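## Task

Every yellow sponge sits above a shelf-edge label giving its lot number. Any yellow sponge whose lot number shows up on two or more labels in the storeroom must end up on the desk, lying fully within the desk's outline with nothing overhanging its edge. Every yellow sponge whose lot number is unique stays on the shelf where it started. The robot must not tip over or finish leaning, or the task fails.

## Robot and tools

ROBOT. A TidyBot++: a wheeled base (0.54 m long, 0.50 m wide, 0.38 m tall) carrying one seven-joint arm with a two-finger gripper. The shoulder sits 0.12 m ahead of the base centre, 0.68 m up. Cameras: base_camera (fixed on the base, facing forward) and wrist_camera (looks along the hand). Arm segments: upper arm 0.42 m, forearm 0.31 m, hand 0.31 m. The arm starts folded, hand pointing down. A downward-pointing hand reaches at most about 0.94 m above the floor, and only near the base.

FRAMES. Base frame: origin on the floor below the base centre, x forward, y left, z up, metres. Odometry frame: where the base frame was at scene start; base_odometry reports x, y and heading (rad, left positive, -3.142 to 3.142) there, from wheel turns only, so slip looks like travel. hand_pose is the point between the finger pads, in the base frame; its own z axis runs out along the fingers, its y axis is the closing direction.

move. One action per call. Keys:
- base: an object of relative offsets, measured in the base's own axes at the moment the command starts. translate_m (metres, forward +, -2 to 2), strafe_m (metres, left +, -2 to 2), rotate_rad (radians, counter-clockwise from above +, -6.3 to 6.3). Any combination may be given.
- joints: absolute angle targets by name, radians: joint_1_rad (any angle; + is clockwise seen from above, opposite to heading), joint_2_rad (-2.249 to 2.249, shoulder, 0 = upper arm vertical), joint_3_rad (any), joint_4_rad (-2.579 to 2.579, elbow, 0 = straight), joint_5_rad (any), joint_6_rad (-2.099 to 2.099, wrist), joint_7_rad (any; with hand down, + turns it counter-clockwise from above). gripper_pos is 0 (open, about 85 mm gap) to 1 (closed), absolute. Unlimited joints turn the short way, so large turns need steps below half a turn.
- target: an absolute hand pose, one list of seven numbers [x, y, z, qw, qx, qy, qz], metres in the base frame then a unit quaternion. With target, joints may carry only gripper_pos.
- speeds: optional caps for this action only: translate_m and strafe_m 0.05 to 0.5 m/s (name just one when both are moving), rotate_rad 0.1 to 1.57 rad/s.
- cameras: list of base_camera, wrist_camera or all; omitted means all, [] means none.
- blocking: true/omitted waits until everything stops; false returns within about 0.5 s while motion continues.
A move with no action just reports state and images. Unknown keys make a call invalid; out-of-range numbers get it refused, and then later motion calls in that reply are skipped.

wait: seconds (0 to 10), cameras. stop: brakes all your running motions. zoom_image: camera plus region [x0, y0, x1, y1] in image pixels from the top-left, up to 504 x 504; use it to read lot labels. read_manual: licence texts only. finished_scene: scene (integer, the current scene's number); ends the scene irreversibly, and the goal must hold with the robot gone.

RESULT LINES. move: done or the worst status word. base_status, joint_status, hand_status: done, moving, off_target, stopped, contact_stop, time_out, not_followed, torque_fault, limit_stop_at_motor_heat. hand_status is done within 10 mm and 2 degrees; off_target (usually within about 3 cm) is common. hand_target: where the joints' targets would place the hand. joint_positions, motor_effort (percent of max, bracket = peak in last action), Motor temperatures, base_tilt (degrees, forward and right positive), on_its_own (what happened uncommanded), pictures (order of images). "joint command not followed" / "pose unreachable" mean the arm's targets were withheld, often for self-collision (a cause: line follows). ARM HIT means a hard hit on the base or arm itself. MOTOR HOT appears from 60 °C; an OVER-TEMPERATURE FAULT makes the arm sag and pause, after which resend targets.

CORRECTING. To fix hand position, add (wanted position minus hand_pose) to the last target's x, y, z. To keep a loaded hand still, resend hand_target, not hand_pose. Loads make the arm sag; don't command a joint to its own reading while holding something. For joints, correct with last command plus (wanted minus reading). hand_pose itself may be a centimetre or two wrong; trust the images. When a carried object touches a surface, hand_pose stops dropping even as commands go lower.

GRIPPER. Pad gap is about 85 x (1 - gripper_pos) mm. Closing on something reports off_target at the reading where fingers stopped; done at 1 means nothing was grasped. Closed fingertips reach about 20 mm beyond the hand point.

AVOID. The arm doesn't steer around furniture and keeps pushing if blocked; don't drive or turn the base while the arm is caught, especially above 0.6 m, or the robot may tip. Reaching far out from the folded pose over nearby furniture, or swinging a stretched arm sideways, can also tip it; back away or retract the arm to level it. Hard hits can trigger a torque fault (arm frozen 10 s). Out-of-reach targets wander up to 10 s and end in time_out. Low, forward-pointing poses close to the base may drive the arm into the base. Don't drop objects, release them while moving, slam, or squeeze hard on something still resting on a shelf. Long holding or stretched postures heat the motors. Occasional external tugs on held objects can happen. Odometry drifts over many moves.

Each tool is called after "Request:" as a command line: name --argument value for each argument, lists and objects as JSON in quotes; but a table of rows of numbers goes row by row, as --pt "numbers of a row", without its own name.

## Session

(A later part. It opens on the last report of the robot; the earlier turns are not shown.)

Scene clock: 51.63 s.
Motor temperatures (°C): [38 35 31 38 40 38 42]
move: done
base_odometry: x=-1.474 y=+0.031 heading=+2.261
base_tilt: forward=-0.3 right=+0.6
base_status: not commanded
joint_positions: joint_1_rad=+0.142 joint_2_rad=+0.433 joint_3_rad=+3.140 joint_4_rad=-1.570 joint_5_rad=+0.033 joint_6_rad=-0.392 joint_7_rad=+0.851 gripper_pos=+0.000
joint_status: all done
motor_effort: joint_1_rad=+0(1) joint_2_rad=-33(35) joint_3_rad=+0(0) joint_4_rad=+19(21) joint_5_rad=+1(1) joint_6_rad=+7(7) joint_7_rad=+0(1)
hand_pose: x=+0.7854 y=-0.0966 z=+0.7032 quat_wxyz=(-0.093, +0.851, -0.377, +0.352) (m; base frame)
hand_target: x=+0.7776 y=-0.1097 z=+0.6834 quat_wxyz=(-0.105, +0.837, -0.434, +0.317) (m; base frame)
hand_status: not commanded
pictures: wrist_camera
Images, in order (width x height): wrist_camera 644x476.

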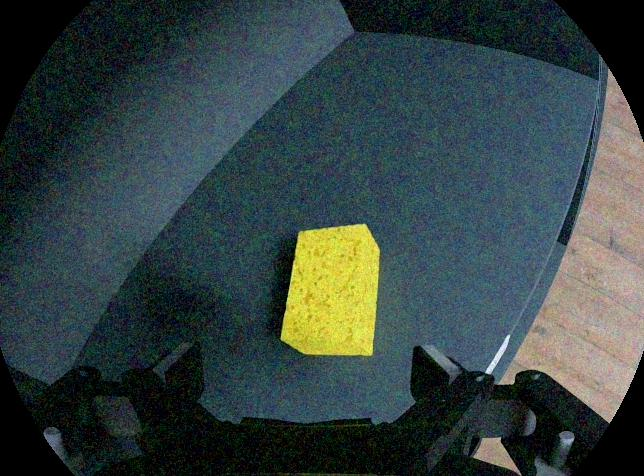

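Request:
move --base '{"translate_m": 0.06}' --joints '{"joint_1_rad": 0.205, "joint_2_rad": 0.55, "joint_4_rad": -1.39, "joint_6_rad": -0.60}' --cameras '["wrist_camera"]'

Scene clock: 54.47 s.
Motor temperatures (°C): [38 35 31 38 40 38 42]
move: done
base_odometry: x=-1.512 y=+0.077 heading=+2.261
base_tilt: forward=-0.3 right=+0.6
base_status: done
joint_positions: joint_1_rad=+0.189 joint_2_rad=+0.525 joint_3_rad=+3.142 joint_4_rad=-1.409 joint_5_rad=+0.033 joint_6_rad=-0.541 joint_7_rad=+0.851 gripper_pos=+0.000
joint_status: all done
motor_effort: joint_1_rad=-1(2) joint_2_rad=-36(39) joint_3_rad=+0(1) joint_4_rad=+20(21) joint_5_rad=+1(1) joint_6_rad=+5(7) joint_7_rad=+0(1)
hand_pose: x=+0.8030 y=-0.1351 z=+0.6894 quat_wxyz=(-0.073, +0.854, -0.405, +0.319) (m; base frame)
hand_target: x=+0.7937 y=-0.1423 z=+0.6704 quat_wxyz=(-0.088, +0.839, -0.457, +0.283) (m; base frame)
hand_status: not commanded
pictures: wrist_camera
Images, in order (width x height): wrist_camera 644x476.

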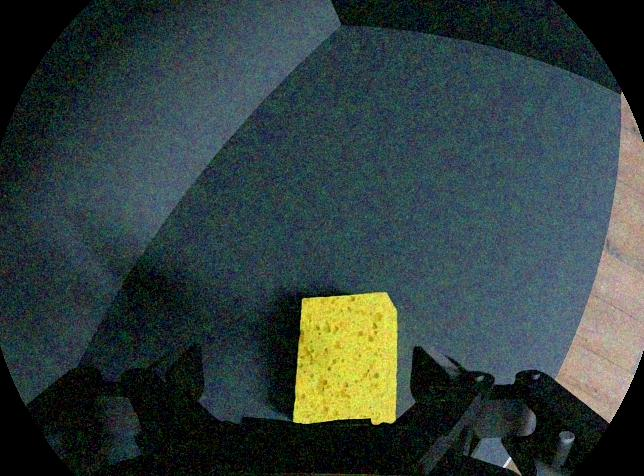

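Request:
move --joints '{"joint_1_rad": 0.21, "joint_2_rad": 0.641, "joint_4_rad": -1.29, "joint_6_rad": -0.70, "joint_7_rad": 0.90}' --cameras '[]'

Request:
move --joints '{"joint_2_rad": 0.70, "joint_4_rad": -1.215, "joint_6_rad": -0.75}' --cameras '["wrist_camera"]'

Scene clock: 57.90 s.
Motor temperatures (°C): [38 36 31 38 40 38 42]
move: done
base_odometry: x=-1.512 y=+0.077 heading=+2.261
base_tilt: forward=-0.3 right=+0.6
base_status: not commanded
joint_positions: joint_1_rad=+0.191 joint_2_rad=+0.615 joint_3_rad=+3.142 joint_4_rad=-1.307 joint_5_rad=+0.033 joint_6_rad=-0.641 joint_7_rad=+0.873 gripper_pos=+0.000
joint_status: all done
motor_effort: joint_1_rad=+0(1) joint_2_rad=-39(41) joint_3_rad=+0(0) joint_4_rad=+18(21) joint_5_rad=+1(1) joint_6_rad=+5(6) joint_7_rad=+0(1)
hand_pose: x=+0.8132 y=-0.1393 z=+0.6566 quat_wxyz=(-0.058, +0.870, -0.403, +0.279) (m; base frame)
hand_target: x=+0.8016 y=-0.1466 z=+0.6366 quat_wxyz=(-0.065, +0.869, -0.425, +0.244) (m; base frame)
hand_status: not commanded
pictures: none
No camera images: "cameras" was empty.

Scene clock: 58.80 s.
Motor temperatures (°C): [38 36 31 38 40 38 42]
move: done
base_odometry: x=-1.512 y=+0.077 heading=+2.261
base_tilt: forward=-0.3 right=+0.6
base_status: not commanded
joint_positions: joint_1_rad=+0.191 joint_2_rad=+0.669 joint_3_rad=+3.142 joint_4_rad=-1.232 joint_5_rad=+0.033 joint_6_rad=-0.692 joint_7_rad=+0.873 gripper_pos=+0.000
joint_status: all done
motor_effort: joint_1_rad=+0(1) joint_2_rad=-41(42) joint_3_rad=+0(1) joint_4_rad=+19(20) joint_5_rad=+1(1) joint_6_rad=+5(6) joint_7_rad=+0(0)
hand_pose: x=+0.8258 y=-0.1421 z=+0.6449 quat_wxyz=(-0.055, +0.873, -0.405, +0.266) (m; base frame)
hand_target: x=+0.8133 y=-0.1486 z=+0.6209 quat_wxyz=(-0.061, +0.873, -0.427, +0.228) (m; base frame)
hand_status: not commanded
pictures: wrist_camera
Images, in order (width x height): wrist_camera 644x476.

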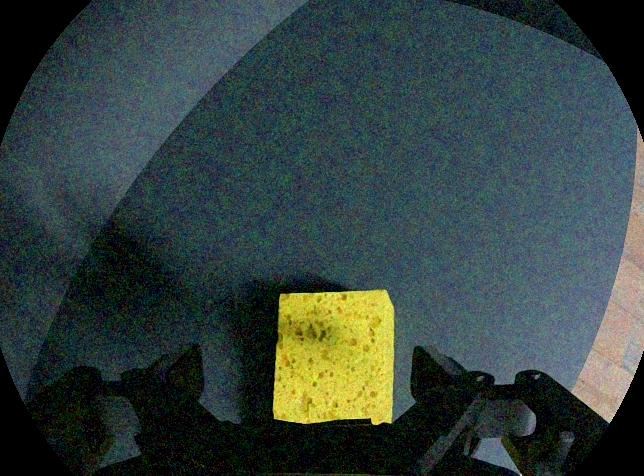

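Request:
move --joints '{"joint_2_rad": 0.753, "joint_4_rad": -1.13, "joint_6_rad": -0.838}' --cameras '[]'

Request:
move --joints '{"joint_2_rad": 0.80, "joint_4_rad": -1.046, "joint_6_rad": -0.926}' --cameras '["wrist_camera"]'

Scene clock: 60.43 s.
Motor temperatures (°C): [38 36 31 38 40 38 42]
move: done
base_odometry: x=-1.512 y=+0.077 heading=+2.261
base_tilt: forward=-0.3 right=+0.6
base_status: not commanded
joint_positions: joint_1_rad=+0.191 joint_2_rad=+0.719 joint_3_rad=+3.142 joint_4_rad=-1.148 joint_5_rad=+0.033 joint_6_rad=-0.779 joint_7_rad=+0.873 gripper_pos=+0.000
joint_status: all done
motor_effort: joint_1_rad=+0(1) joint_2_rad=-42(44) joint_3_rad=-1(1) joint_4_rad=+19(20) joint_5_rad=+1(1) joint_6_rad=+5(5) joint_7_rad=+0(1)
hand_pose: x=+0.8305 y=-0.1437 z=+0.6326 quat_wxyz=(-0.047, +0.879, -0.409, +0.241) (m; base frame)
hand_target: x=+0.8176 y=-0.1487 z=+0.6080 quat_wxyz=(-0.055, +0.879, -0.428, +0.201) (m; base frame)
hand_status: not commanded
pictures: none
No camera images: "cameras" was empty.

Scene clock: 61.53 s.
Motor temperatures (°C): [38 36 31 38 40 38 42]
move: done
base_odometry: x=-1.512 y=+0.077 heading=+2.261
base_tilt: forward=-0.3 right=+0.6
base_status: not commanded
joint_positions: joint_1_rad=+0.191 joint_2_rad=+0.765 joint_3_rad=+3.142 joint_4_rad=-1.064 joint_5_rad=+0.033 joint_6_rad=-0.868 joint_7_rad=+0.873 gripper_pos=+0.000
joint_status: all done
motor_effort: joint_1_rad=+0(1) joint_2_rad=-43(44) joint_3_rad=+0(1) joint_4_rad=+19(20) joint_5_rad=+1(1) joint_6_rad=+4(5) joint_7_rad=+0(1)
hand_pose: x=+0.8338 y=-0.1450 z=+0.6244 quat_wxyz=(-0.041, +0.884, -0.412, +0.217) (m; base frame)
hand_target: x=+0.8205 y=-0.1485 z=+0.5992 quat_wxyz=(-0.050, +0.884, -0.429, +0.177) (m; base frame)
hand_status: not commanded
pictures: wrist_camera
Images, in order (width x height): wrist_camera 644x476.

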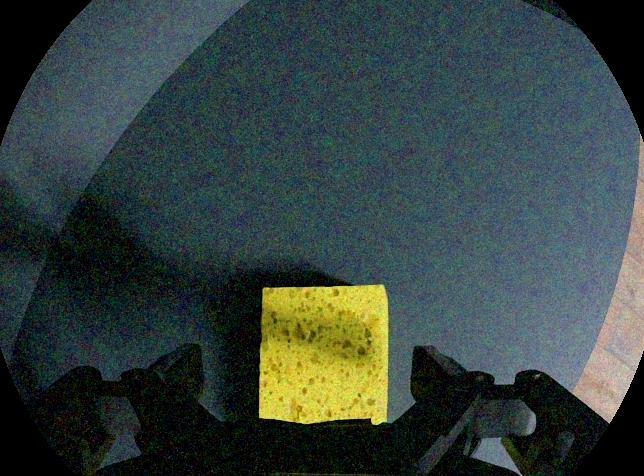

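Request:
move --joints '{"joint_2_rad": 0.83, "joint_4_rad": -0.96, "joint_6_rad": -1.02}' --cameras '[]'

Request:
move --joints '{"joint_2_rad": 0.865, "joint_4_rad": -0.88, "joint_6_rad": -1.10}' --cameras '["wrist_camera"]'

Scene clock: 62.87 s.
Motor temperatures (°C): [38 36 31 38 40 38 42]
move: done
base_odometry: x=-1.512 y=+0.077 heading=+2.261
base_tilt: forward=-0.3 right=+0.6
base_status: not commanded
joint_positions: joint_1_rad=+0.191 joint_2_rad=+0.791 joint_3_rad=+3.142 joint_4_rad=-0.979 joint_5_rad=+0.033 joint_6_rad=-0.962 joint_7_rad=+0.873 gripper_pos=+0.000
joint_status: all done
motor_effort: joint_1_rad=-1(1) joint_2_rad=-44(44) joint_3_rad=+0(1) joint_4_rad=+19(20) joint_5_rad=+1(1) joint_6_rad=+4(5) joint_7_rad=+0(1)
hand_pose: x=+0.8357 y=-0.1459 z=+0.6299 quat_wxyz=(-0.036, +0.887, -0.415, +0.201) (m; base frame)
hand_target: x=+0.8224 y=-0.1482 z=+0.6030 quat_wxyz=(-0.046, +0.888, -0.430, +0.159) (m; base frame)
hand_status: not commanded
pictures: none
No camera images: "cameras" was empty.

Scene clock: 63.70 s.
Motor temperatures (°C): [38 36 31 38 40 38 42]
move: done
base_odometry: x=-1.512 y=+0.077 heading=+2.261
base_tilt: forward=-0.3 right=+0.6
base_status: not commanded
joint_positions: joint_1_rad=+0.191 joint_2_rad=+0.827 joint_3_rad=+3.142 joint_4_rad=-0.899 joint_5_rad=+0.033 joint_6_rad=-1.041 joint_7_rad=+0.873 gripper_pos=+0.000
joint_status: all done
motor_effort: joint_1_rad=+0(1) joint_2_rad=-44(46) joint_3_rad=+0(1) joint_4_rad=+19(20) joint_5_rad=+1(1) joint_6_rad=+3(5) joint_7_rad=+0(1)
hand_pose: x=+0.8385 y=-0.1469 z=+0.6289 quat_wxyz=(-0.031, +0.889, -0.417, +0.185) (m; base frame)
hand_target: x=+0.8247 y=-0.1480 z=+0.6025 quat_wxyz=(-0.043, +0.891, -0.430, +0.142) (m; base frame)
hand_status: not commanded
pictures: wrist_camera
Images, in order (width x height): wrist_camera 644x476.

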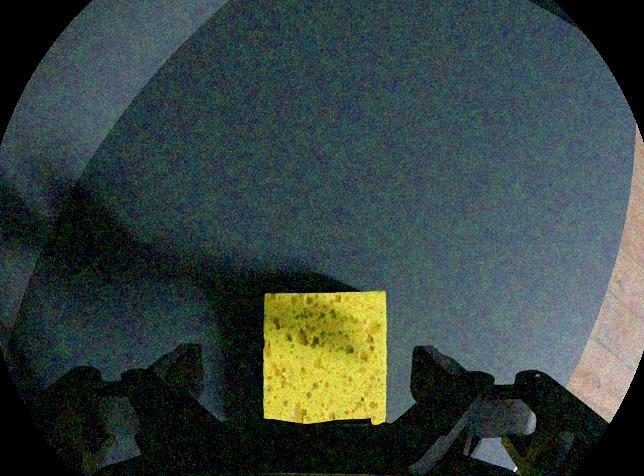

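Request:
move --joints '{"joint_2_rad": 0.905}' --cameras '["wrist_camera"]'

Scene clock: 64.77 s.
Motor temperatures (°C): [38 36 31 38 40 38 42]
move: done
base_odometry: x=-1.512 y=+0.077 heading=+2.261
base_tilt: forward=-0.3 right=+0.6
base_status: not commanded
joint_positions: joint_1_rad=+0.191 joint_2_rad=+0.877 joint_3_rad=+3.142 joint_4_rad=-0.896 joint_5_rad=+0.033 joint_6_rad=-1.043 joint_7_rad=+0.873 gripper_pos=+0.000
joint_status: all done
motor_effort: joint_1_rad=-1(1) joint_2_rad=-45(47) joint_3_rad=+0(1) joint_4_rad=+18(20) joint_5_rad=+1(1) joint_6_rad=+3(4) joint_7_rad=+0(0)
hand_pose: x=+0.8353 y=-0.1463 z=+0.5934 quat_wxyz=(-0.025, +0.893, -0.419, +0.161) (m; base frame)
hand_target: x=+0.8210 y=-0.1472 z=+0.5737 quat_wxyz=(-0.038, +0.893, -0.431, +0.123) (m; base frame)
hand_status: not commanded
pictures: wrist_camera
Images, in order (width x height): wrist_camera 644x476.

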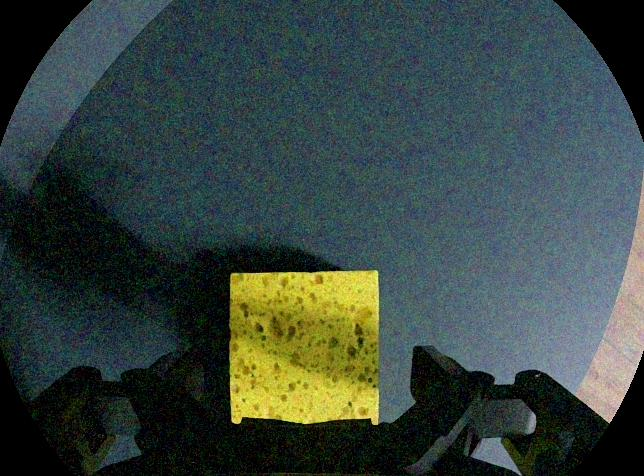

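Request:
move --joints '{"joint_2_rad": 0.928}' --cameras '["wrist_camera"]'

Scene clock: 65.70 s.
Motor temperatures (°C): [38 36 31 38 40 38 42]
move: done
base_odometry: x=-1.512 y=+0.077 heading=+2.261
base_tilt: forward=-0.3 right=+0.6
base_status: not commanded
joint_positions: joint_1_rad=+0.191 joint_2_rad=+0.894 joint_3_rad=+3.142 joint_4_rad=-0.895 joint_5_rad=+0.033 joint_6_rad=-1.044 joint_7_rad=+0.873 gripper_pos=+0.000
joint_status: all done
motor_effort: joint_1_rad=+0(1) joint_2_rad=-46(47) joint_3_rad=-1(1) joint_4_rad=+17(19) joint_5_rad=+1(1) joint_6_rad=+3(4) joint_7_rad=+0(1)
hand_pose: x=+0.8337 y=-0.1460 z=+0.5804 quat_wxyz=(-0.023, +0.895, -0.419, +0.152) (m; base frame)
hand_target: x=+0.8184 y=-0.1467 z=+0.5573 quat_wxyz=(-0.035, +0.894, -0.432, +0.112) (m; base frame)
hand_status: not commanded
pictures: wrist_camera
Images, in order (width x height): wrist_camera 644x476.

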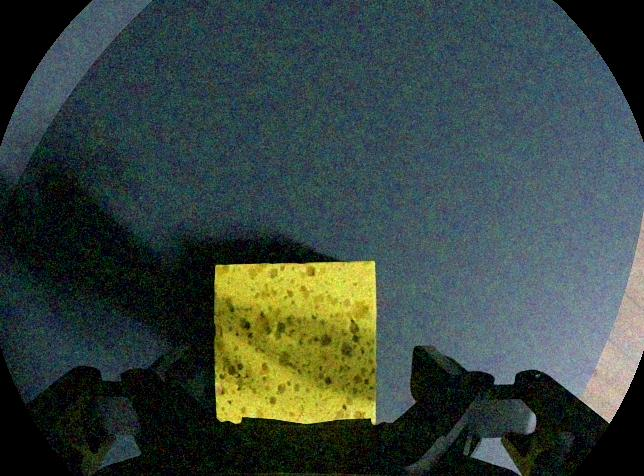

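Request:
move --joints '{"gripper_pos": 0.45}' --cameras '["wrist_camera"]'

Scene clock: 67.10 s.
Motor temperatures (°C): [38 36 31 38 40 38 42]
move: off_target
base_odometry: x=-1.512 y=+0.077 heading=+2.261
base_tilt: forward=-0.3 right=+0.6
base_status: not commanded
joint_positions: joint_1_rad=+0.191 joint_2_rad=+0.893 joint_3_rad=+3.142 joint_4_rad=-0.892 joint_5_rad=+0.033 joint_6_rad=-1.046 joint_7_rad=+0.873 gripper_pos=+0.386
joint_status: gripper_pos off_target (ended at +0.386, target +0.450)
motor_effort: joint_1_rad=+0(1) joint_2_rad=-42(47) joint_3_rad=+0(1) joint_4_rad=+17(19) joint_5_rad=+1(1) joint_6_rad=+2(4) joint_7_rad=+0(1)
hand_pose: x=+0.8343 y=-0.1463 z=+0.5825 quat_wxyz=(-0.023, +0.894, -0.419, +0.154) (m; base frame)
hand_target: x=+0.8184 y=-0.1467 z=+0.5573 quat_wxyz=(-0.035, +0.894, -0.432, +0.112) (m; base frame)
hand_status: not commanded
pictures: wrist_camera
Images, in order (width x height): wrist_camera 644x476.

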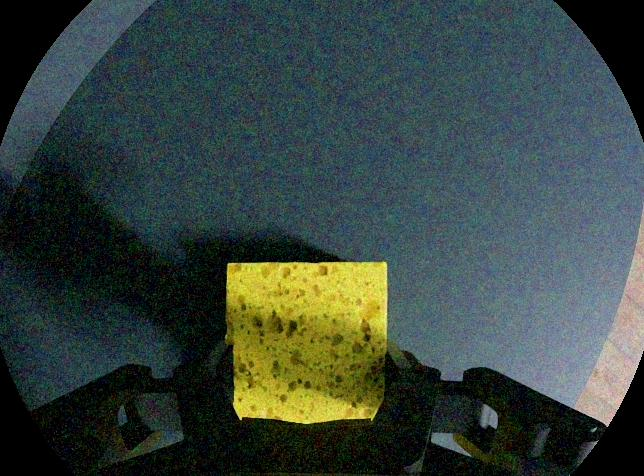

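Request:
move --joints '{"joint_2_rad": 0.86}' --cameras '[]'

Scene clock: 68.37 s.
Motor temperatures (°C): [38 36 31 38 40 38 42]
move: done
base_odometry: x=-1.512 y=+0.077 heading=+2.261
base_tilt: forward=-0.3 right=+0.6
base_status: not commanded
joint_positions: joint_1_rad=+0.191 joint_2_rad=+0.845 joint_3_rad=+3.142 joint_4_rad=-0.891 joint_5_rad=+0.033 joint_6_rad=-1.047 joint_7_rad=+0.873 gripper_pos=+0.386
joint_status: all done
motor_effort: joint_1_rad=+0(1) joint_2_rad=-45(48) joint_3_rad=+0(1) joint_4_rad=+19(19) joint_5_rad=+1(1) joint_6_rad=+4(4) joint_7_rad=+0(0)
hand_pose: x=+0.8382 y=-0.1471 z=+0.6181 quat_wxyz=(-0.029, +0.891, -0.418, +0.177) (m; base frame)
hand_target: x=+0.8251 y=-0.1481 z=+0.6061 quat_wxyz=(-0.043, +0.890, -0.430, +0.144) (m; base frame)
hand_status: not commanded
pictures: none
No camera images: "cameras" was empty.

Request:
move --joints '{"joint_2_rad": 0.895, "gripper_pos": 0.6}' --cameras '["wrist_camera"]'

Scene clock: 69.43 s.
Motor temperatures (°C): [38 36 31 38 40 38 42]
move: off_target
base_odometry: x=-1.512 y=+0.077 heading=+2.261
base_tilt: forward=-0.3 right=+0.6
base_status: not commanded
joint_positions: joint_1_rad=+0.191 joint_2_rad=+0.865 joint_3_rad=+3.142 joint_4_rad=-0.891 joint_5_rad=+0.033 joint_6_rad=-1.047 joint_7_rad=+0.873 gripper_pos=+0.386
joint_status: gripper_pos off_target (ended at +0.386, target +0.600); the others done
motor_effort: joint_1_rad=-1(1) joint_2_rad=-45(47) joint_3_rad=-1(1) joint_4_rad=+19(19) joint_5_rad=+1(1) joint_6_rad=+3(4) joint_7_rad=+0(1)
hand_pose: x=+0.8367 y=-0.1468 z=+0.6031 quat_wxyz=(-0.027, +0.892, -0.419, +0.167) (m; base frame)
hand_target: x=+0.8220 y=-0.1474 z=+0.5809 quat_wxyz=(-0.039, +0.892, -0.431, +0.127) (m; base frame)
hand_status: not commanded
pictures: wrist_camera
Images, in order (width x height): wrist_camera 644x476.

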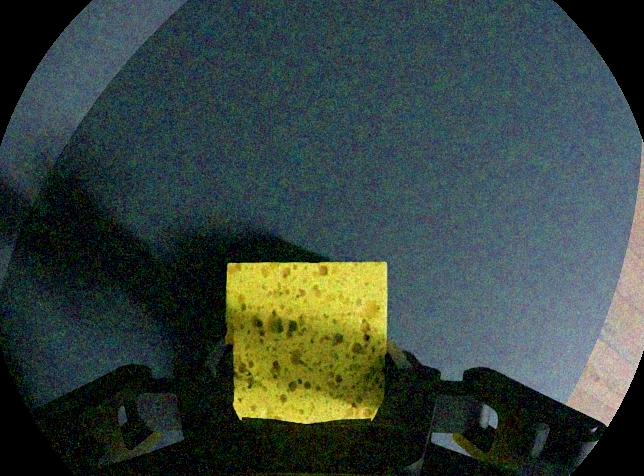

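Request:
move --base '{"translate_m": -0.42}' --speeds '{"translate_m": 0.3}'

Scene clock: 71.87 s.
Motor temperatures (°C): [38 36 31 38 40 38 42]
move: done
base_odometry: x=-1.245 y=-0.247 heading=+2.261
base_tilt: forward=-0.3 right=+0.6
base_status: done
joint_positions: joint_1_rad=+0.197 joint_2_rad=+0.869 joint_3_rad=+3.143 joint_4_rad=-0.891 joint_5_rad=+0.033 joint_6_rad=-1.052 joint_7_rad=+0.873 gripper_pos=+0.386
joint_status: not commanded
motor_effort: joint_1_rad=+0(4) joint_2_rad=-45(50) joint_3_rad=+0(1) joint_4_rad=+19(20) joint_5_rad=+1(2) joint_6_rad=+3(4) joint_7_rad=+0(1)
hand_pose: x=+0.8342 y=-0.1516 z=+0.6000 quat_wxyz=(-0.025, +0.891, -0.422, +0.163) (m; base frame)
hand_target: x=+0.8220 y=-0.1474 z=+0.5809 quat_wxyz=(-0.039, +0.892, -0.431, +0.127) (m; base frame)
hand_status: not commanded
pictures: base_camera, wrist_camera
Images, in order (width x height): base_camera 644x364, wrist_camera 644x476.

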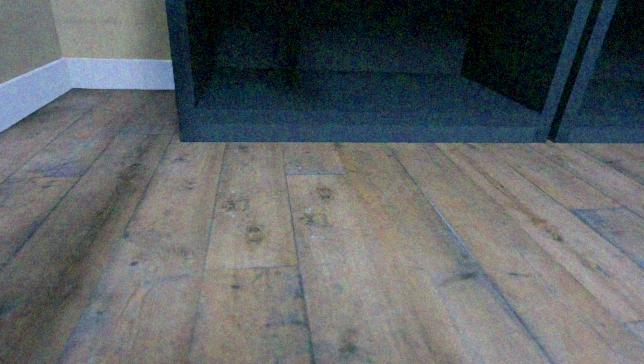

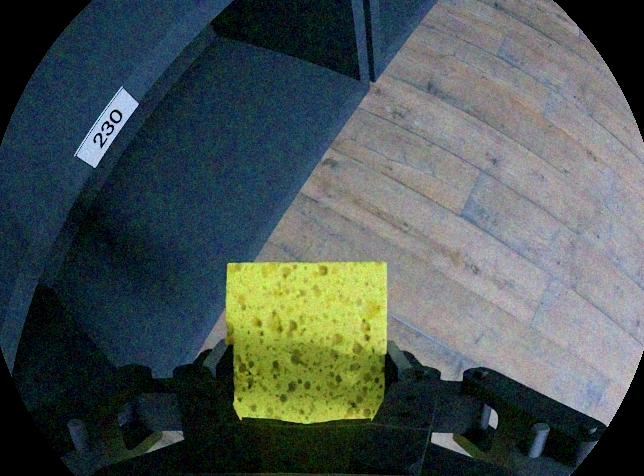

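Request:
move --joints '{"joint_1_rad": 0.0, "joint_2_rad": -0.22, "joint_4_rad": -1.62, "joint_6_rad": -1.5, "joint_7_rad": 1.57}'

Scene clock: 75.37 s.
Motor temperatures (°C): [38 36 31 38 40 38 42]
move: done
base_odometry: x=-1.245 y=-0.247 heading=+2.261
base_tilt: forward=-0.3 right=+0.6
base_status: not commanded
joint_positions: joint_1_rad=+0.020 joint_2_rad=-0.215 joint_3_rad=+3.144 joint_4_rad=-1.589 joint_5_rad=+0.033 joint_6_rad=-1.442 joint_7_rad=+1.526 gripper_pos=+0.386
joint_status: all done
motor_effort: joint_1_rad=+0(2) joint_2_rad=-10(48) joint_3_rad=+0(1) joint_4_rad=+19(20) joint_5_rad=+1(1) joint_6_rad=+3(5) joint_7_rad=-1(1)
hand_pose: x=+0.4368 y=-0.0158 z=+0.8594 quat_wxyz=(+0.014, +0.986, -0.034, +0.162) (m; base frame)
hand_target: x=+0.4117 y=+0.0067 z=+0.8439 quat_wxyz=(-0.017, +0.993, -0.007, +0.121) (m; base frame)
hand_status: not commanded
pictures: base_camera, wrist_camera
Images, in order (width x height): base_camera 644x364, wrist_camera 644x476.

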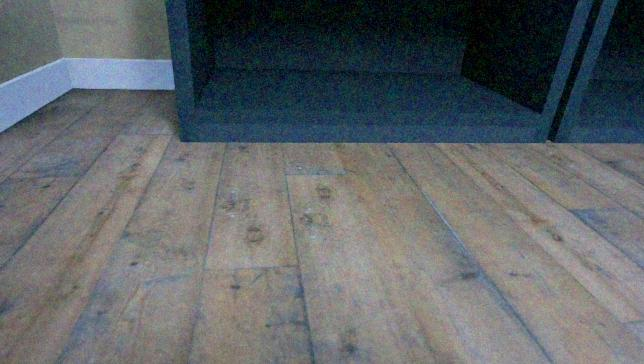

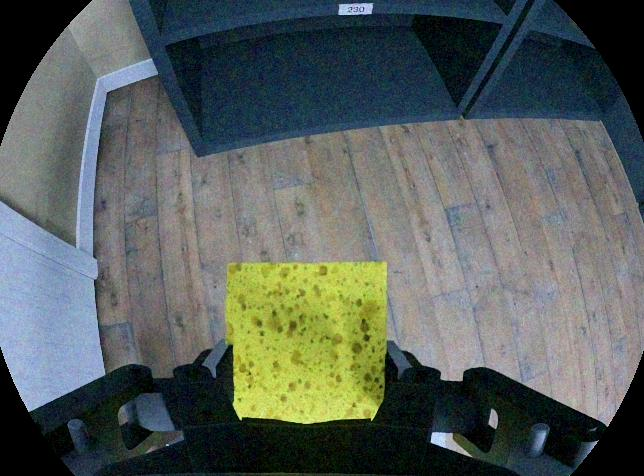

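Request:
move --base '{"rotate_rad": -3.135}'

Scene clock: 78.90 s.
Motor temperatures (°C): [38 36 31 38 40 38 42]
move: done
base_odometry: x=-1.245 y=-0.247 heading=-0.873
base_tilt: forward=-0.3 right=+0.6
base_status: done
joint_positions: joint_1_rad=+0.015 joint_2_rad=-0.215 joint_3_rad=+3.147 joint_4_rad=-1.590 joint_5_rad=+0.032 joint_6_rad=-1.443 joint_7_rad=+1.529 gripper_pos=+0.386
joint_status: not commanded
motor_effort: joint_1_rad=+0(2) joint_2_rad=-10(13) joint_3_rad=+0(3) joint_4_rad=+19(20) joint_5_rad=+1(2) joint_6_rad=+4(4) joint_7_rad=+0(1)
hand_pose: x=+0.4362 y=-0.0152 z=+0.8590 quat_wxyz=(+0.014, +0.986, -0.031, +0.161) (m; base frame)
hand_target: x=+0.4117 y=+0.0067 z=+0.8439 quat_wxyz=(-0.017, +0.993, -0.007, +0.121) (m; base frame)
hand_status: not commanded
pictures: base_camera, wrist_camera
Images, in order (width x height): base_camera 644x364, wrist_camera 644x476.

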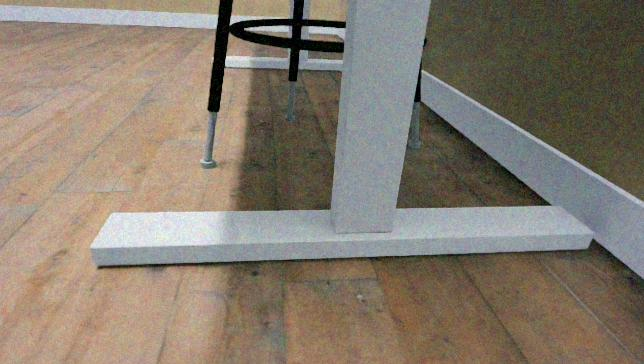

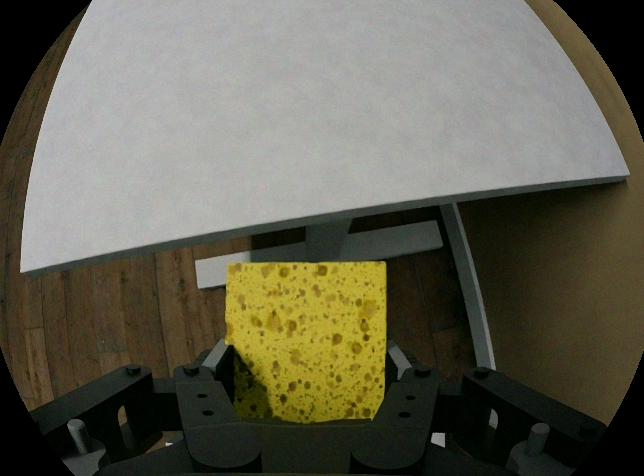

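Request:
move --base '{"translate_m": 0.2}' --joints '{"joint_2_rad": 0.18, "joint_4_rad": -1.27, "joint_6_rad": -1.56, "joint_7_rad": 1.57}'

Scene clock: 81.30 s.
Motor temperatures (°C): [38 36 31 38 40 38 42]
move: done
base_odometry: x=-1.116 y=-0.400 heading=-0.874
base_tilt: forward=-0.3 right=+0.6
base_status: done
joint_positions: joint_1_rad=+0.015 joint_2_rad=+0.170 joint_3_rad=+3.147 joint_4_rad=-1.292 joint_5_rad=+0.032 joint_6_rad=-1.502 joint_7_rad=+1.529 gripper_pos=+0.386
joint_status: all done
motor_effort: joint_1_rad=+0(1) joint_2_rad=-23(29) joint_3_rad=+0(1) joint_4_rad=+18(19) joint_5_rad=+1(1) joint_6_rad=+2(4) joint_7_rad=+0(1)
hand_pose: x=+0.5572 y=-0.0173 z=+0.8243 quat_wxyz=(+0.015, +0.995, -0.031, +0.089) (m; base frame)
hand_target: x=+0.5475 y=+0.0055 z=+0.8252 quat_wxyz=(-0.015, +0.998, -0.007, +0.066) (m; base frame)
hand_status: not commanded
pictures: base_camera, wrist_camera
Images, in order (width x height): base_camera 644x364, wrist_camera 644x476.

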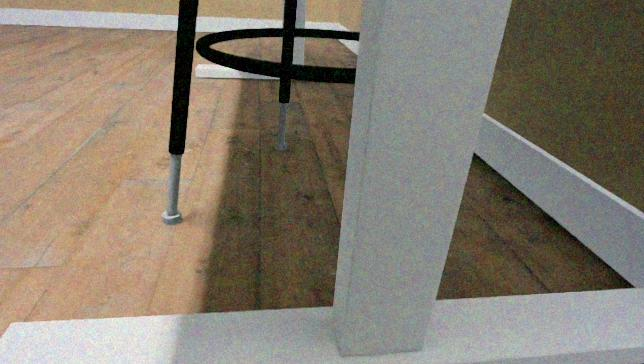

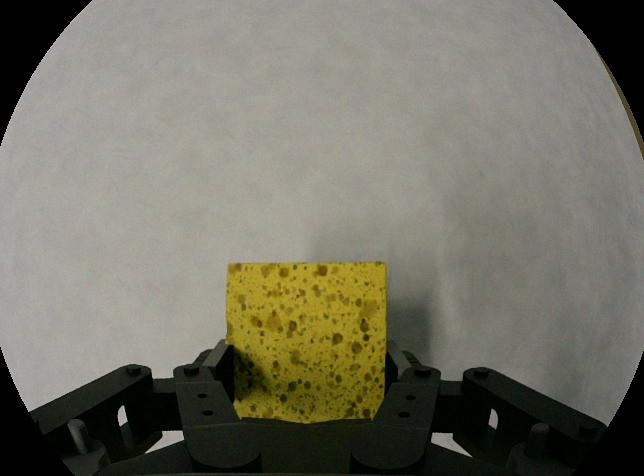

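Request:
move --joints '{"joint_4_rad": -1.41, "joint_6_rad": -1.43}' --cameras '["wrist_camera"]'

Scene clock: 82.53 s.
Motor temperatures (°C): [38 36 31 38 40 38 42]
move: done
base_odometry: x=-1.116 y=-0.400 heading=-0.874
base_tilt: forward=-0.3 right=+0.6
base_status: not commanded
joint_positions: joint_1_rad=+0.015 joint_2_rad=+0.170 joint_3_rad=+3.147 joint_4_rad=-1.386 joint_5_rad=+0.032 joint_6_rad=-1.477 joint_7_rad=+1.529 gripper_pos=+0.386
joint_status: all done
motor_effort: joint_1_rad=+0(1) joint_2_rad=-23(24) joint_3_rad=+0(0) joint_4_rad=+18(19) joint_5_rad=+1(1) joint_6_rad=+2(3) joint_7_rad=+0(0)
hand_pose: x=+0.5379 y=-0.0169 z=+0.7919 quat_wxyz=(+0.016, +0.998, -0.030, +0.054) (m; base frame)
hand_target: x=+0.5467 y=+0.0053 z=+0.7809 quat_wxyz=(-0.015, +0.998, -0.009, +0.061) (m; base frame)
hand_status: not commanded
pictures: wrist_camera
Images, in order (width x height): wrist_camera 644x476.

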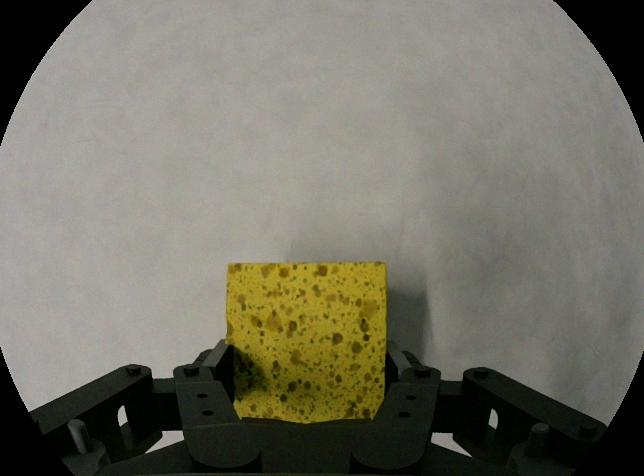

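Request:
move --joints '{"joint_4_rad": -1.47, "joint_6_rad": -1.34}' --cameras '["wrist_camera"]'

Request:
move --joints '{"joint_4_rad": -1.52, "joint_6_rad": -1.30}' --cameras '["wrist_camera"]'

Scene clock: 83.47 s.
Motor temperatures (°C): [38 36 31 38 40 38 42]
move: done
base_odometry: x=-1.116 y=-0.400 heading=-0.874
base_tilt: forward=-0.3 right=+0.6
base_status: not commanded
joint_positions: joint_1_rad=+0.015 joint_2_rad=+0.169 joint_3_rad=+3.147 joint_4_rad=-1.445 joint_5_rad=+0.032 joint_6_rad=-1.396 joint_7_rad=+1.529 gripper_pos=+0.386
joint_status: all done
motor_effort: joint_1_rad=-1(1) joint_2_rad=-22(25) joint_3_rad=+0(0) joint_4_rad=+18(19) joint_5_rad=+1(1) joint_6_rad=+2(2) joint_7_rad=+0(1)
hand_pose: x=+0.5446 y=-0.0170 z=+0.7747 quat_wxyz=(+0.016, +0.997, -0.029, +0.066) (m; base frame)
hand_target: x=+0.5550 y=+0.0050 z=+0.7633 quat_wxyz=(-0.014, +0.997, -0.010, +0.076) (m; base frame)
hand_status: not commanded
pictures: wrist_camera
Images, in order (width x height): wrist_camera 644x476.

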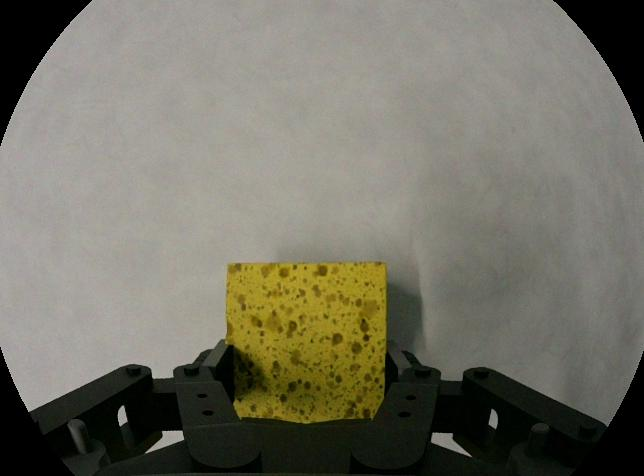

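Scene clock: 84.20 s.
Motor temperatures (°C): [38 36 31 38 40 38 42]
move: off_target
base_odometry: x=-1.116 y=-0.400 heading=-0.874
base_tilt: forward=-0.3 right=+0.6
base_status: not commanded
joint_positions: joint_1_rad=+0.015 joint_2_rad=+0.152 joint_3_rad=+3.147 joint_4_rad=-1.475 joint_5_rad=+0.032 joint_6_rad=-1.363 joint_7_rad=+1.529 gripper_pos=+0.386
joint_status: joint_4_rad off_target (ended at -1.475, target -1.520); the others done
motor_effort: joint_1_rad=-1(1) joint_2_rad=-17(23) joint_3_rad=+0(1) joint_4_rad=+15(18) joint_5_rad=+0(1) joint_6_rad=+2(3) joint_7_rad=-1(1)
hand_pose: x=+0.5434 y=-0.0169 z=+0.7723 quat_wxyz=(+0.015, +0.997, -0.029, +0.076) (m; base frame)
hand_target: x=+0.5503 y=+0.0049 z=+0.7472 quat_wxyz=(-0.014, +0.997, -0.011, +0.071) (m; base frame)
hand_status: not commanded
pictures: wrist_camera
Images, in order (width x height): wrist_camera 644x476.

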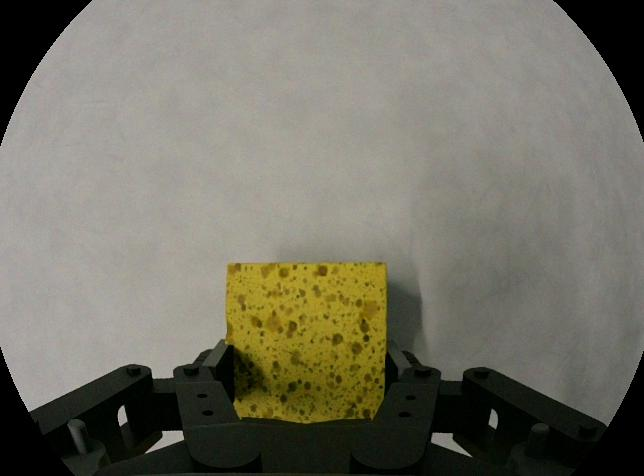

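Request:
move --joints '{"joint_4_rad": -1.49}' --cameras '[]'

Request:
move --joints '{"gripper_pos": 0.1}' --cameras '["wrist_camera"]'

Scene clock: 90.00 s.
Motor temperatures (°C): [38 36 31 38 40 38 42]
move: done
base_odometry: x=-1.116 y=-0.400 heading=-0.874
base_tilt: forward=-0.3 right=+0.6
base_status: not commanded
joint_positions: joint_1_rad=+0.015 joint_2_rad=+0.152 joint_3_rad=+3.147 joint_4_rad=-1.474 joint_5_rad=+0.032 joint_6_rad=-1.363 joint_7_rad=+1.529 gripper_pos=+0.386
joint_status: all done
motor_effort: joint_1_rad=-1(1) joint_2_rad=-19(19) joint_3_rad=+0(1) joint_4_rad=+16(17) joint_5_rad=+1(1) joint_6_rad=+2(3) joint_7_rad=+0(1)
hand_pose: x=+0.5438 y=-0.0169 z=+0.7727 quat_wxyz=(+0.015, +0.997, -0.029, +0.076) (m; base frame)
hand_target: x=+0.5606 y=+0.0048 z=+0.7580 quat_wxyz=(-0.014, +0.996, -0.011, +0.086) (m; base frame)
hand_status: not commanded
pictures: none
No camera images: "cameras" was empty.

Scene clock: 90.83 s.
Motor temperatures (°C): [38 36 31 38 40 38 42]
move: done
base_odometry: x=-1.116 y=-0.400 heading=-0.874
base_tilt: forward=-0.3 right=+0.6
base_status: not commanded
joint_positions: joint_1_rad=+0.015 joint_2_rad=+0.161 joint_3_rad=+3.147 joint_4_rad=-1.474 joint_5_rad=+0.032 joint_6_rad=-1.356 joint_7_rad=+1.529 gripper_pos=+0.100
joint_status: all done
motor_effort: joint_1_rad=+0(1) joint_2_rad=-23(24) joint_3_rad=+0(0) joint_4_rad=+18(19) joint_5_rad=+1(1) joint_6_rad=+1(3) joint_7_rad=+0(1)
hand_pose: x=+0.5466 y=-0.0170 z=+0.7693 quat_wxyz=(+0.015, +0.997, -0.029, +0.075) (m; base frame)
hand_target: x=+0.5606 y=+0.0048 z=+0.7580 quat_wxyz=(-0.014, +0.996, -0.011, +0.086) (m; base frame)
hand_status: not commanded
pictures: wrist_camera
Images, in order (width x height): wrist_camera 644x476.

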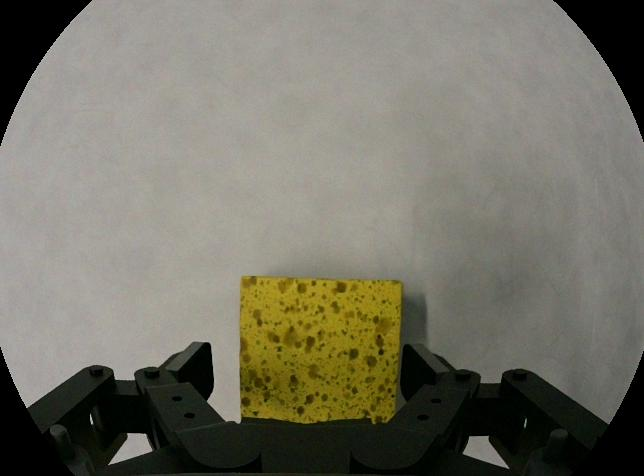

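Request:
move --joints '{"gripper_pos": 0.0}' --cameras '[]'

Request:
move --joints '{"joint_4_rad": -1.2, "joint_6_rad": -1.62}' --cameras '["wrist_camera"]'

Scene clock: 91.53 s.
Motor temperatures (°C): [38 36 31 38 40 38 42]
move: done
base_odometry: x=-1.116 y=-0.400 heading=-0.874
base_tilt: forward=-0.3 right=+0.6
base_status: not commanded
joint_positions: joint_1_rad=+0.015 joint_2_rad=+0.161 joint_3_rad=+3.147 joint_4_rad=-1.474 joint_5_rad=+0.032 joint_6_rad=-1.356 joint_7_rad=+1.529 gripper_pos=+0.000
joint_status: all done
motor_effort: joint_1_rad=+0(1) joint_2_rad=-23(24) joint_3_rad=+0(0) joint_4_rad=+18(18) joint_5_rad=+1(1) joint_6_rad=+2(2) joint_7_rad=+0(1)
hand_pose: x=+0.5466 y=-0.0170 z=+0.7693 quat_wxyz=(+0.015, +0.997, -0.029, +0.075) (m; base frame)
hand_target: x=+0.5606 y=+0.0048 z=+0.7580 quat_wxyz=(-0.014, +0.996, -0.011, +0.086) (m; base frame)
hand_status: not commanded
pictures: none
No camera images: "cameras" was empty.

Scene clock: 92.90 s.
Motor temperatures (°C): [38 36 31 38 40 38 42]
move: done
base_odometry: x=-1.116 y=-0.400 heading=-0.874
base_tilt: forward=-0.3 right=+0.6
base_status: not commanded
joint_positions: joint_1_rad=+0.015 joint_2_rad=+0.161 joint_3_rad=+3.147 joint_4_rad=-1.220 joint_5_rad=+0.032 joint_6_rad=-1.560 joint_7_rad=+1.529 gripper_pos=+0.000
joint_status: all done
motor_effort: joint_1_rad=-1(1) joint_2_rad=-22(25) joint_3_rad=+0(0) joint_4_rad=+18(20) joint_5_rad=+1(1) joint_6_rad=+2(3) joint_7_rad=+0(1)
hand_pose: x=+0.5569 y=-0.0173 z=+0.8516 quat_wxyz=(+0.015, +0.994, -0.032, +0.100) (m; base frame)
hand_target: x=+0.5472 y=+0.0056 z=+0.8473 quat_wxyz=(-0.014, +0.997, -0.006, +0.071) (m; base frame)
hand_status: not commanded
pictures: wrist_camera
Images, in order (width x height): wrist_camera 644x476.

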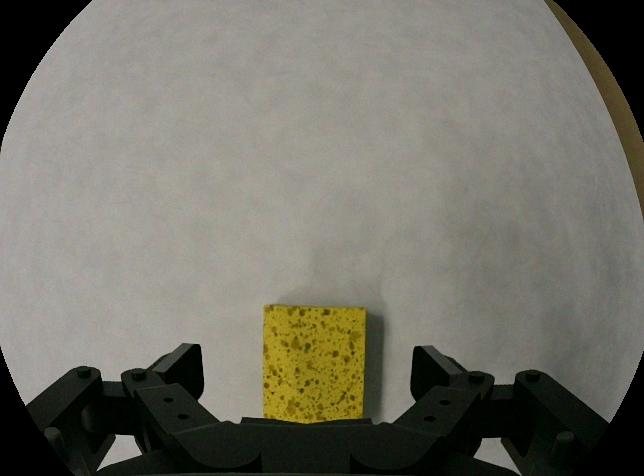

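Request:
move --base '{"translate_m": -0.25}' --cameras '[]'

Request:
move --base '{"rotate_rad": 3.135}' --joints '{"joint_1_rad": 0.0, "joint_2_rad": -0.11, "joint_4_rad": -0.85, "joint_6_rad": -1.26}'

Scene clock: 95.47 s.
Motor temperatures (°C): [38 36 31 38 40 38 42]
move: done
base_odometry: x=-1.277 y=-0.209 heading=-0.875
base_tilt: forward=-0.3 right=+0.6
base_status: done
joint_positions: joint_1_rad=+0.013 joint_2_rad=+0.163 joint_3_rad=+3.148 joint_4_rad=-1.218 joint_5_rad=+0.031 joint_6_rad=-1.570 joint_7_rad=+1.529 gripper_pos=+0.000
joint_status: not commanded
motor_effort: joint_1_rad=-1(3) joint_2_rad=-23(26) joint_3_rad=+0(3) joint_4_rad=+18(19) joint_5_rad=+1(2) joint_6_rad=+2(3) joint_7_rad=+0(1)
hand_pose: x=+0.5549 y=-0.0164 z=+0.8509 quat_wxyz=(+0.015, +0.995, -0.031, +0.096) (m; base frame)
hand_target: x=+0.5472 y=+0.0056 z=+0.8473 quat_wxyz=(-0.014, +0.997, -0.006, +0.071) (m; base frame)
hand_status: not commanded
pictures: none
No camera images: "cameras" was empty.

Scene clock: 98.80 s.
Motor temperatures (°C): [38 36 31 38 40 38 42]
move: done
base_odometry: x=-1.277 y=-0.209 heading=+2.260
base_tilt: forward=-0.4 right=+0.6
base_status: done
joint_positions: joint_1_rad=+0.011 joint_2_rad=-0.104 joint_3_rad=+3.152 joint_4_rad=-0.865 joint_5_rad=+0.031 joint_6_rad=-1.318 joint_7_rad=+1.529 gripper_pos=+0.000
joint_status: all done
motor_effort: joint_1_rad=+0(4) joint_2_rad=-12(27) joint_3_rad=+0(2) joint_4_rad=+16(20) joint_5_rad=+1(2) joint_6_rad=+8(8) joint_7_rad=+0(1)
hand_pose: x=+0.5640 y=-0.0178 z=+1.1765 quat_wxyz=(+0.009, +0.861, -0.031, +0.507) (m; base frame)
hand_target: x=+0.5680 y=+0.0034 z=+1.2028 quat_wxyz=(-0.013, +0.841, -0.003, +0.540) (m; base frame)
hand_status: not commanded
pictures: base_camera, wrist_camera
Images, in order (width x height): base_camera 644x364, wrist_camera 644x476.

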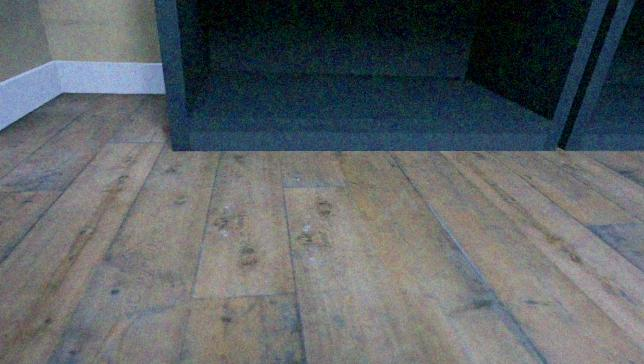

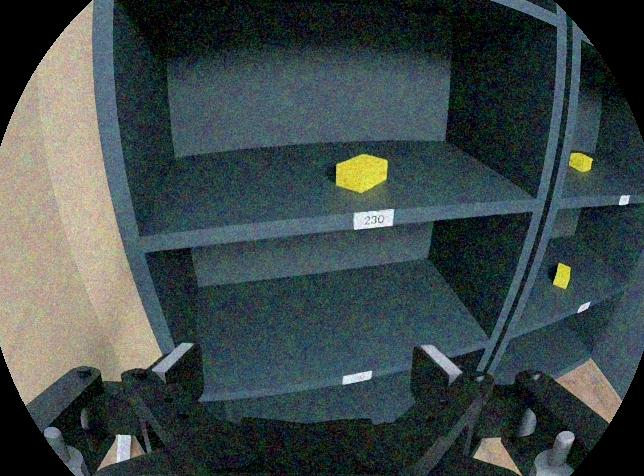

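Request:
zoom_image --camera "wrist_camera" --region '[320, 140, 410, 210]'

Scaled by 5.600.

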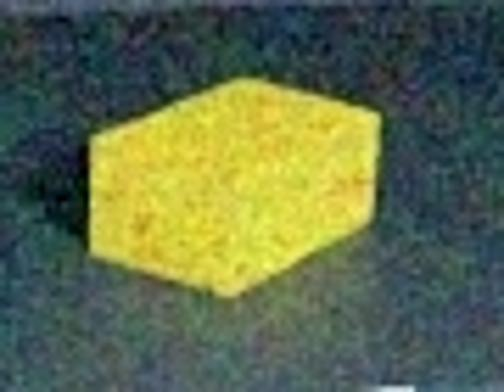

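Request:
move --base '{"rotate_rad": 0.13}'

Scene clock: 103.67 s.
Motor temperatures (°C): [38 36 31 38 40 38 42]
move: done
base_odometry: x=-1.277 y=-0.209 heading=+2.389
base_tilt: forward=-0.3 right=+0.6
base_status: done
joint_positions: joint_1_rad=+0.007 joint_2_rad=-0.104 joint_3_rad=+3.152 joint_4_rad=-0.865 joint_5_rad=+0.028 joint_6_rad=-1.318 joint_7_rad=+1.529 gripper_pos=+0.000
joint_status: not commanded
motor_effort: joint_1_rad=-1(2) joint_2_rad=-12(13) joint_3_rad=+0(2) joint_4_rad=+17(17) joint_5_rad=+1(2) joint_6_rad=+8(9) joint_7_rad=+0(0)
hand_pose: x=+0.5641 y=-0.0156 z=+1.1765 quat_wxyz=(+0.007, +0.862, -0.030, +0.507) (m; base frame)
hand_target: x=+0.5680 y=+0.0034 z=+1.2028 quat_wxyz=(-0.013, +0.841, -0.003, +0.540) (m; base frame)
hand_status: not commanded
pictures: base_camera, wrist_camera
Images, in order (width x height): base_camera 644x364, wrist_camera 644x476.

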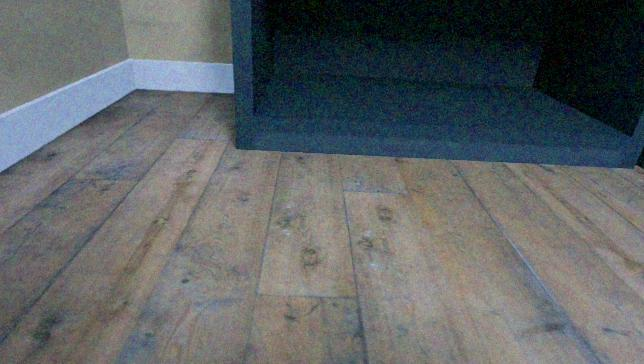

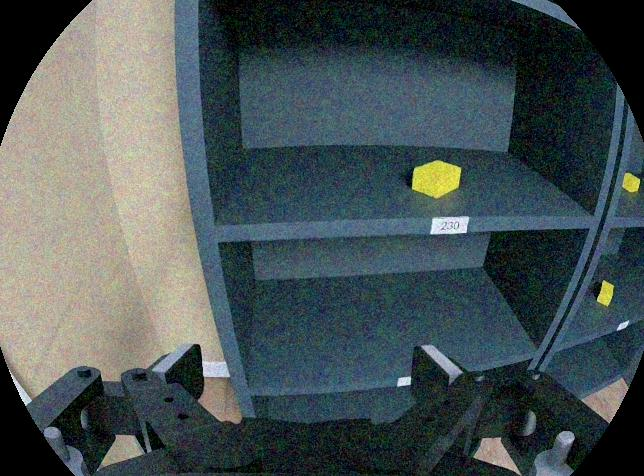

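Request:
move --base '{"translate_m": 0.1, "strafe_m": -0.28}'

Request:
zoom_image --camera "wrist_camera" --region '[250, 140, 370, 240]'

Scene clock: 106.20 s.
Motor temperatures (°C): [38 36 31 38 40 38 42]
move: done
base_odometry: x=-1.158 y=+0.064 heading=+2.390
base_tilt: forward=-0.3 right=+0.6
base_status: done
joint_positions: joint_1_rad=+0.007 joint_2_rad=-0.107 joint_3_rad=+3.154 joint_4_rad=-0.865 joint_5_rad=+0.027 joint_6_rad=-1.318 joint_7_rad=+1.529 gripper_pos=+0.000
joint_status: not commanded
motor_effort: joint_1_rad=+0(2) joint_2_rad=-12(14) joint_3_rad=+0(3) joint_4_rad=+17(18) joint_5_rad=+1(2) joint_6_rad=+8(9) joint_7_rad=+0(1)
hand_pose: x=+0.5625 y=-0.0162 z=+1.1780 quat_wxyz=(+0.007, +0.861, -0.030, +0.508) (m; base frame)
hand_target: x=+0.5680 y=+0.0034 z=+1.2028 quat_wxyz=(-0.013, +0.841, -0.003, +0.540) (m; base frame)
hand_status: not commanded
pictures: base_camera, wrist_camera
Images, in order (width x height): base_camera 644x364, wrist_camera 644x476.

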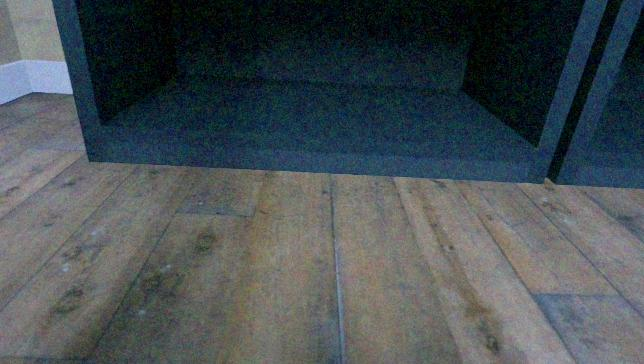

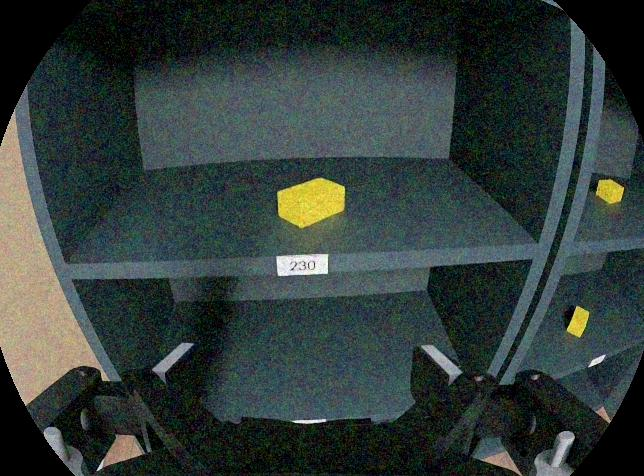

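Scaled by 4.200.

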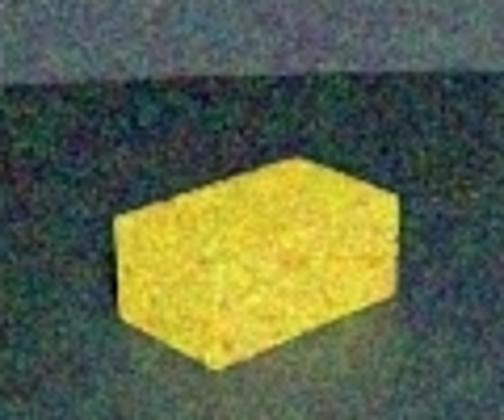

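Request:
move --joints '{"joint_1_rad": -0.365, "joint_2_rad": 0.42, "joint_3_rad": 3.1416, "joint_4_rad": -0.71, "joint_5_rad": 0.99, "joint_6_rad": -1.55, "joint_7_rad": 0.485}'

Scene clock: 116.30 s.
Motor temperatures (°C): [38 36 31 38 40 38 42]
move: done
base_odometry: x=-1.158 y=+0.064 heading=+2.390
base_tilt: forward=-0.3 right=+0.6
base_status: not commanded
joint_positions: joint_1_rad=-0.350 joint_2_rad=+0.404 joint_3_rad=+3.154 joint_4_rad=-0.731 joint_5_rad=+0.916 joint_6_rad=-1.492 joint_7_rad=+0.528 gripper_pos=+0.000
joint_status: all done
motor_effort: joint_1_rad=-1(2) joint_2_rad=-31(35) joint_3_rad=+1(3) joint_4_rad=+17(20) joint_5_rad=+7(8) joint_6_rad=+5(9) joint_7_rad=+0(1)
hand_pose: x=+0.7211 y=-0.0460 z=+1.0413 quat_wxyz=(+0.192, +0.786, -0.372, +0.455) (m; base frame)
hand_target: x=+0.7109 y=-0.0511 z=+1.0482 quat_wxyz=(+0.214, +0.767, -0.395, +0.459) (m; base frame)
hand_status: not commanded
pictures: base_camera, wrist_camera
Images, in order (width x height): base_camera 644x364, wrist_camera 644x476.

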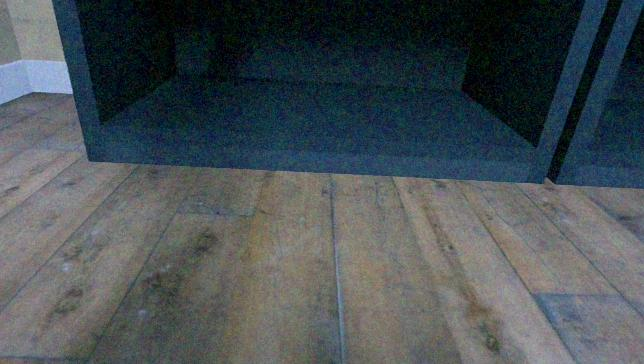

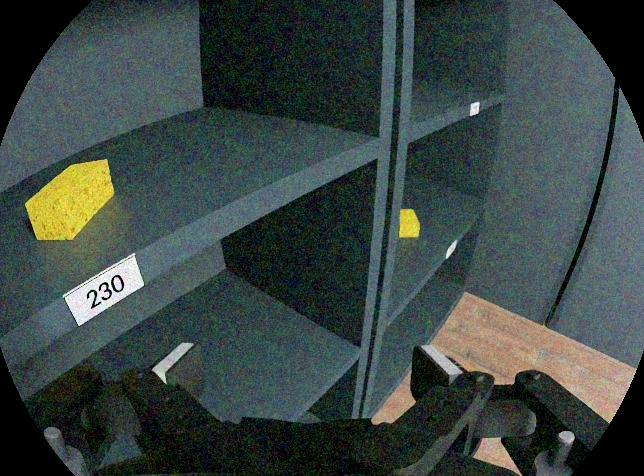

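Request:
zoom_image --camera "wrist_camera" --region '[10, 140, 150, 330]'

Scaled by 2.653.

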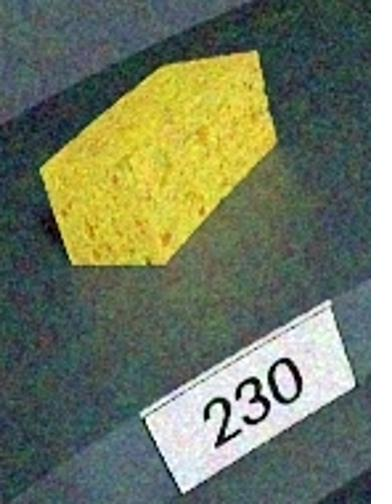

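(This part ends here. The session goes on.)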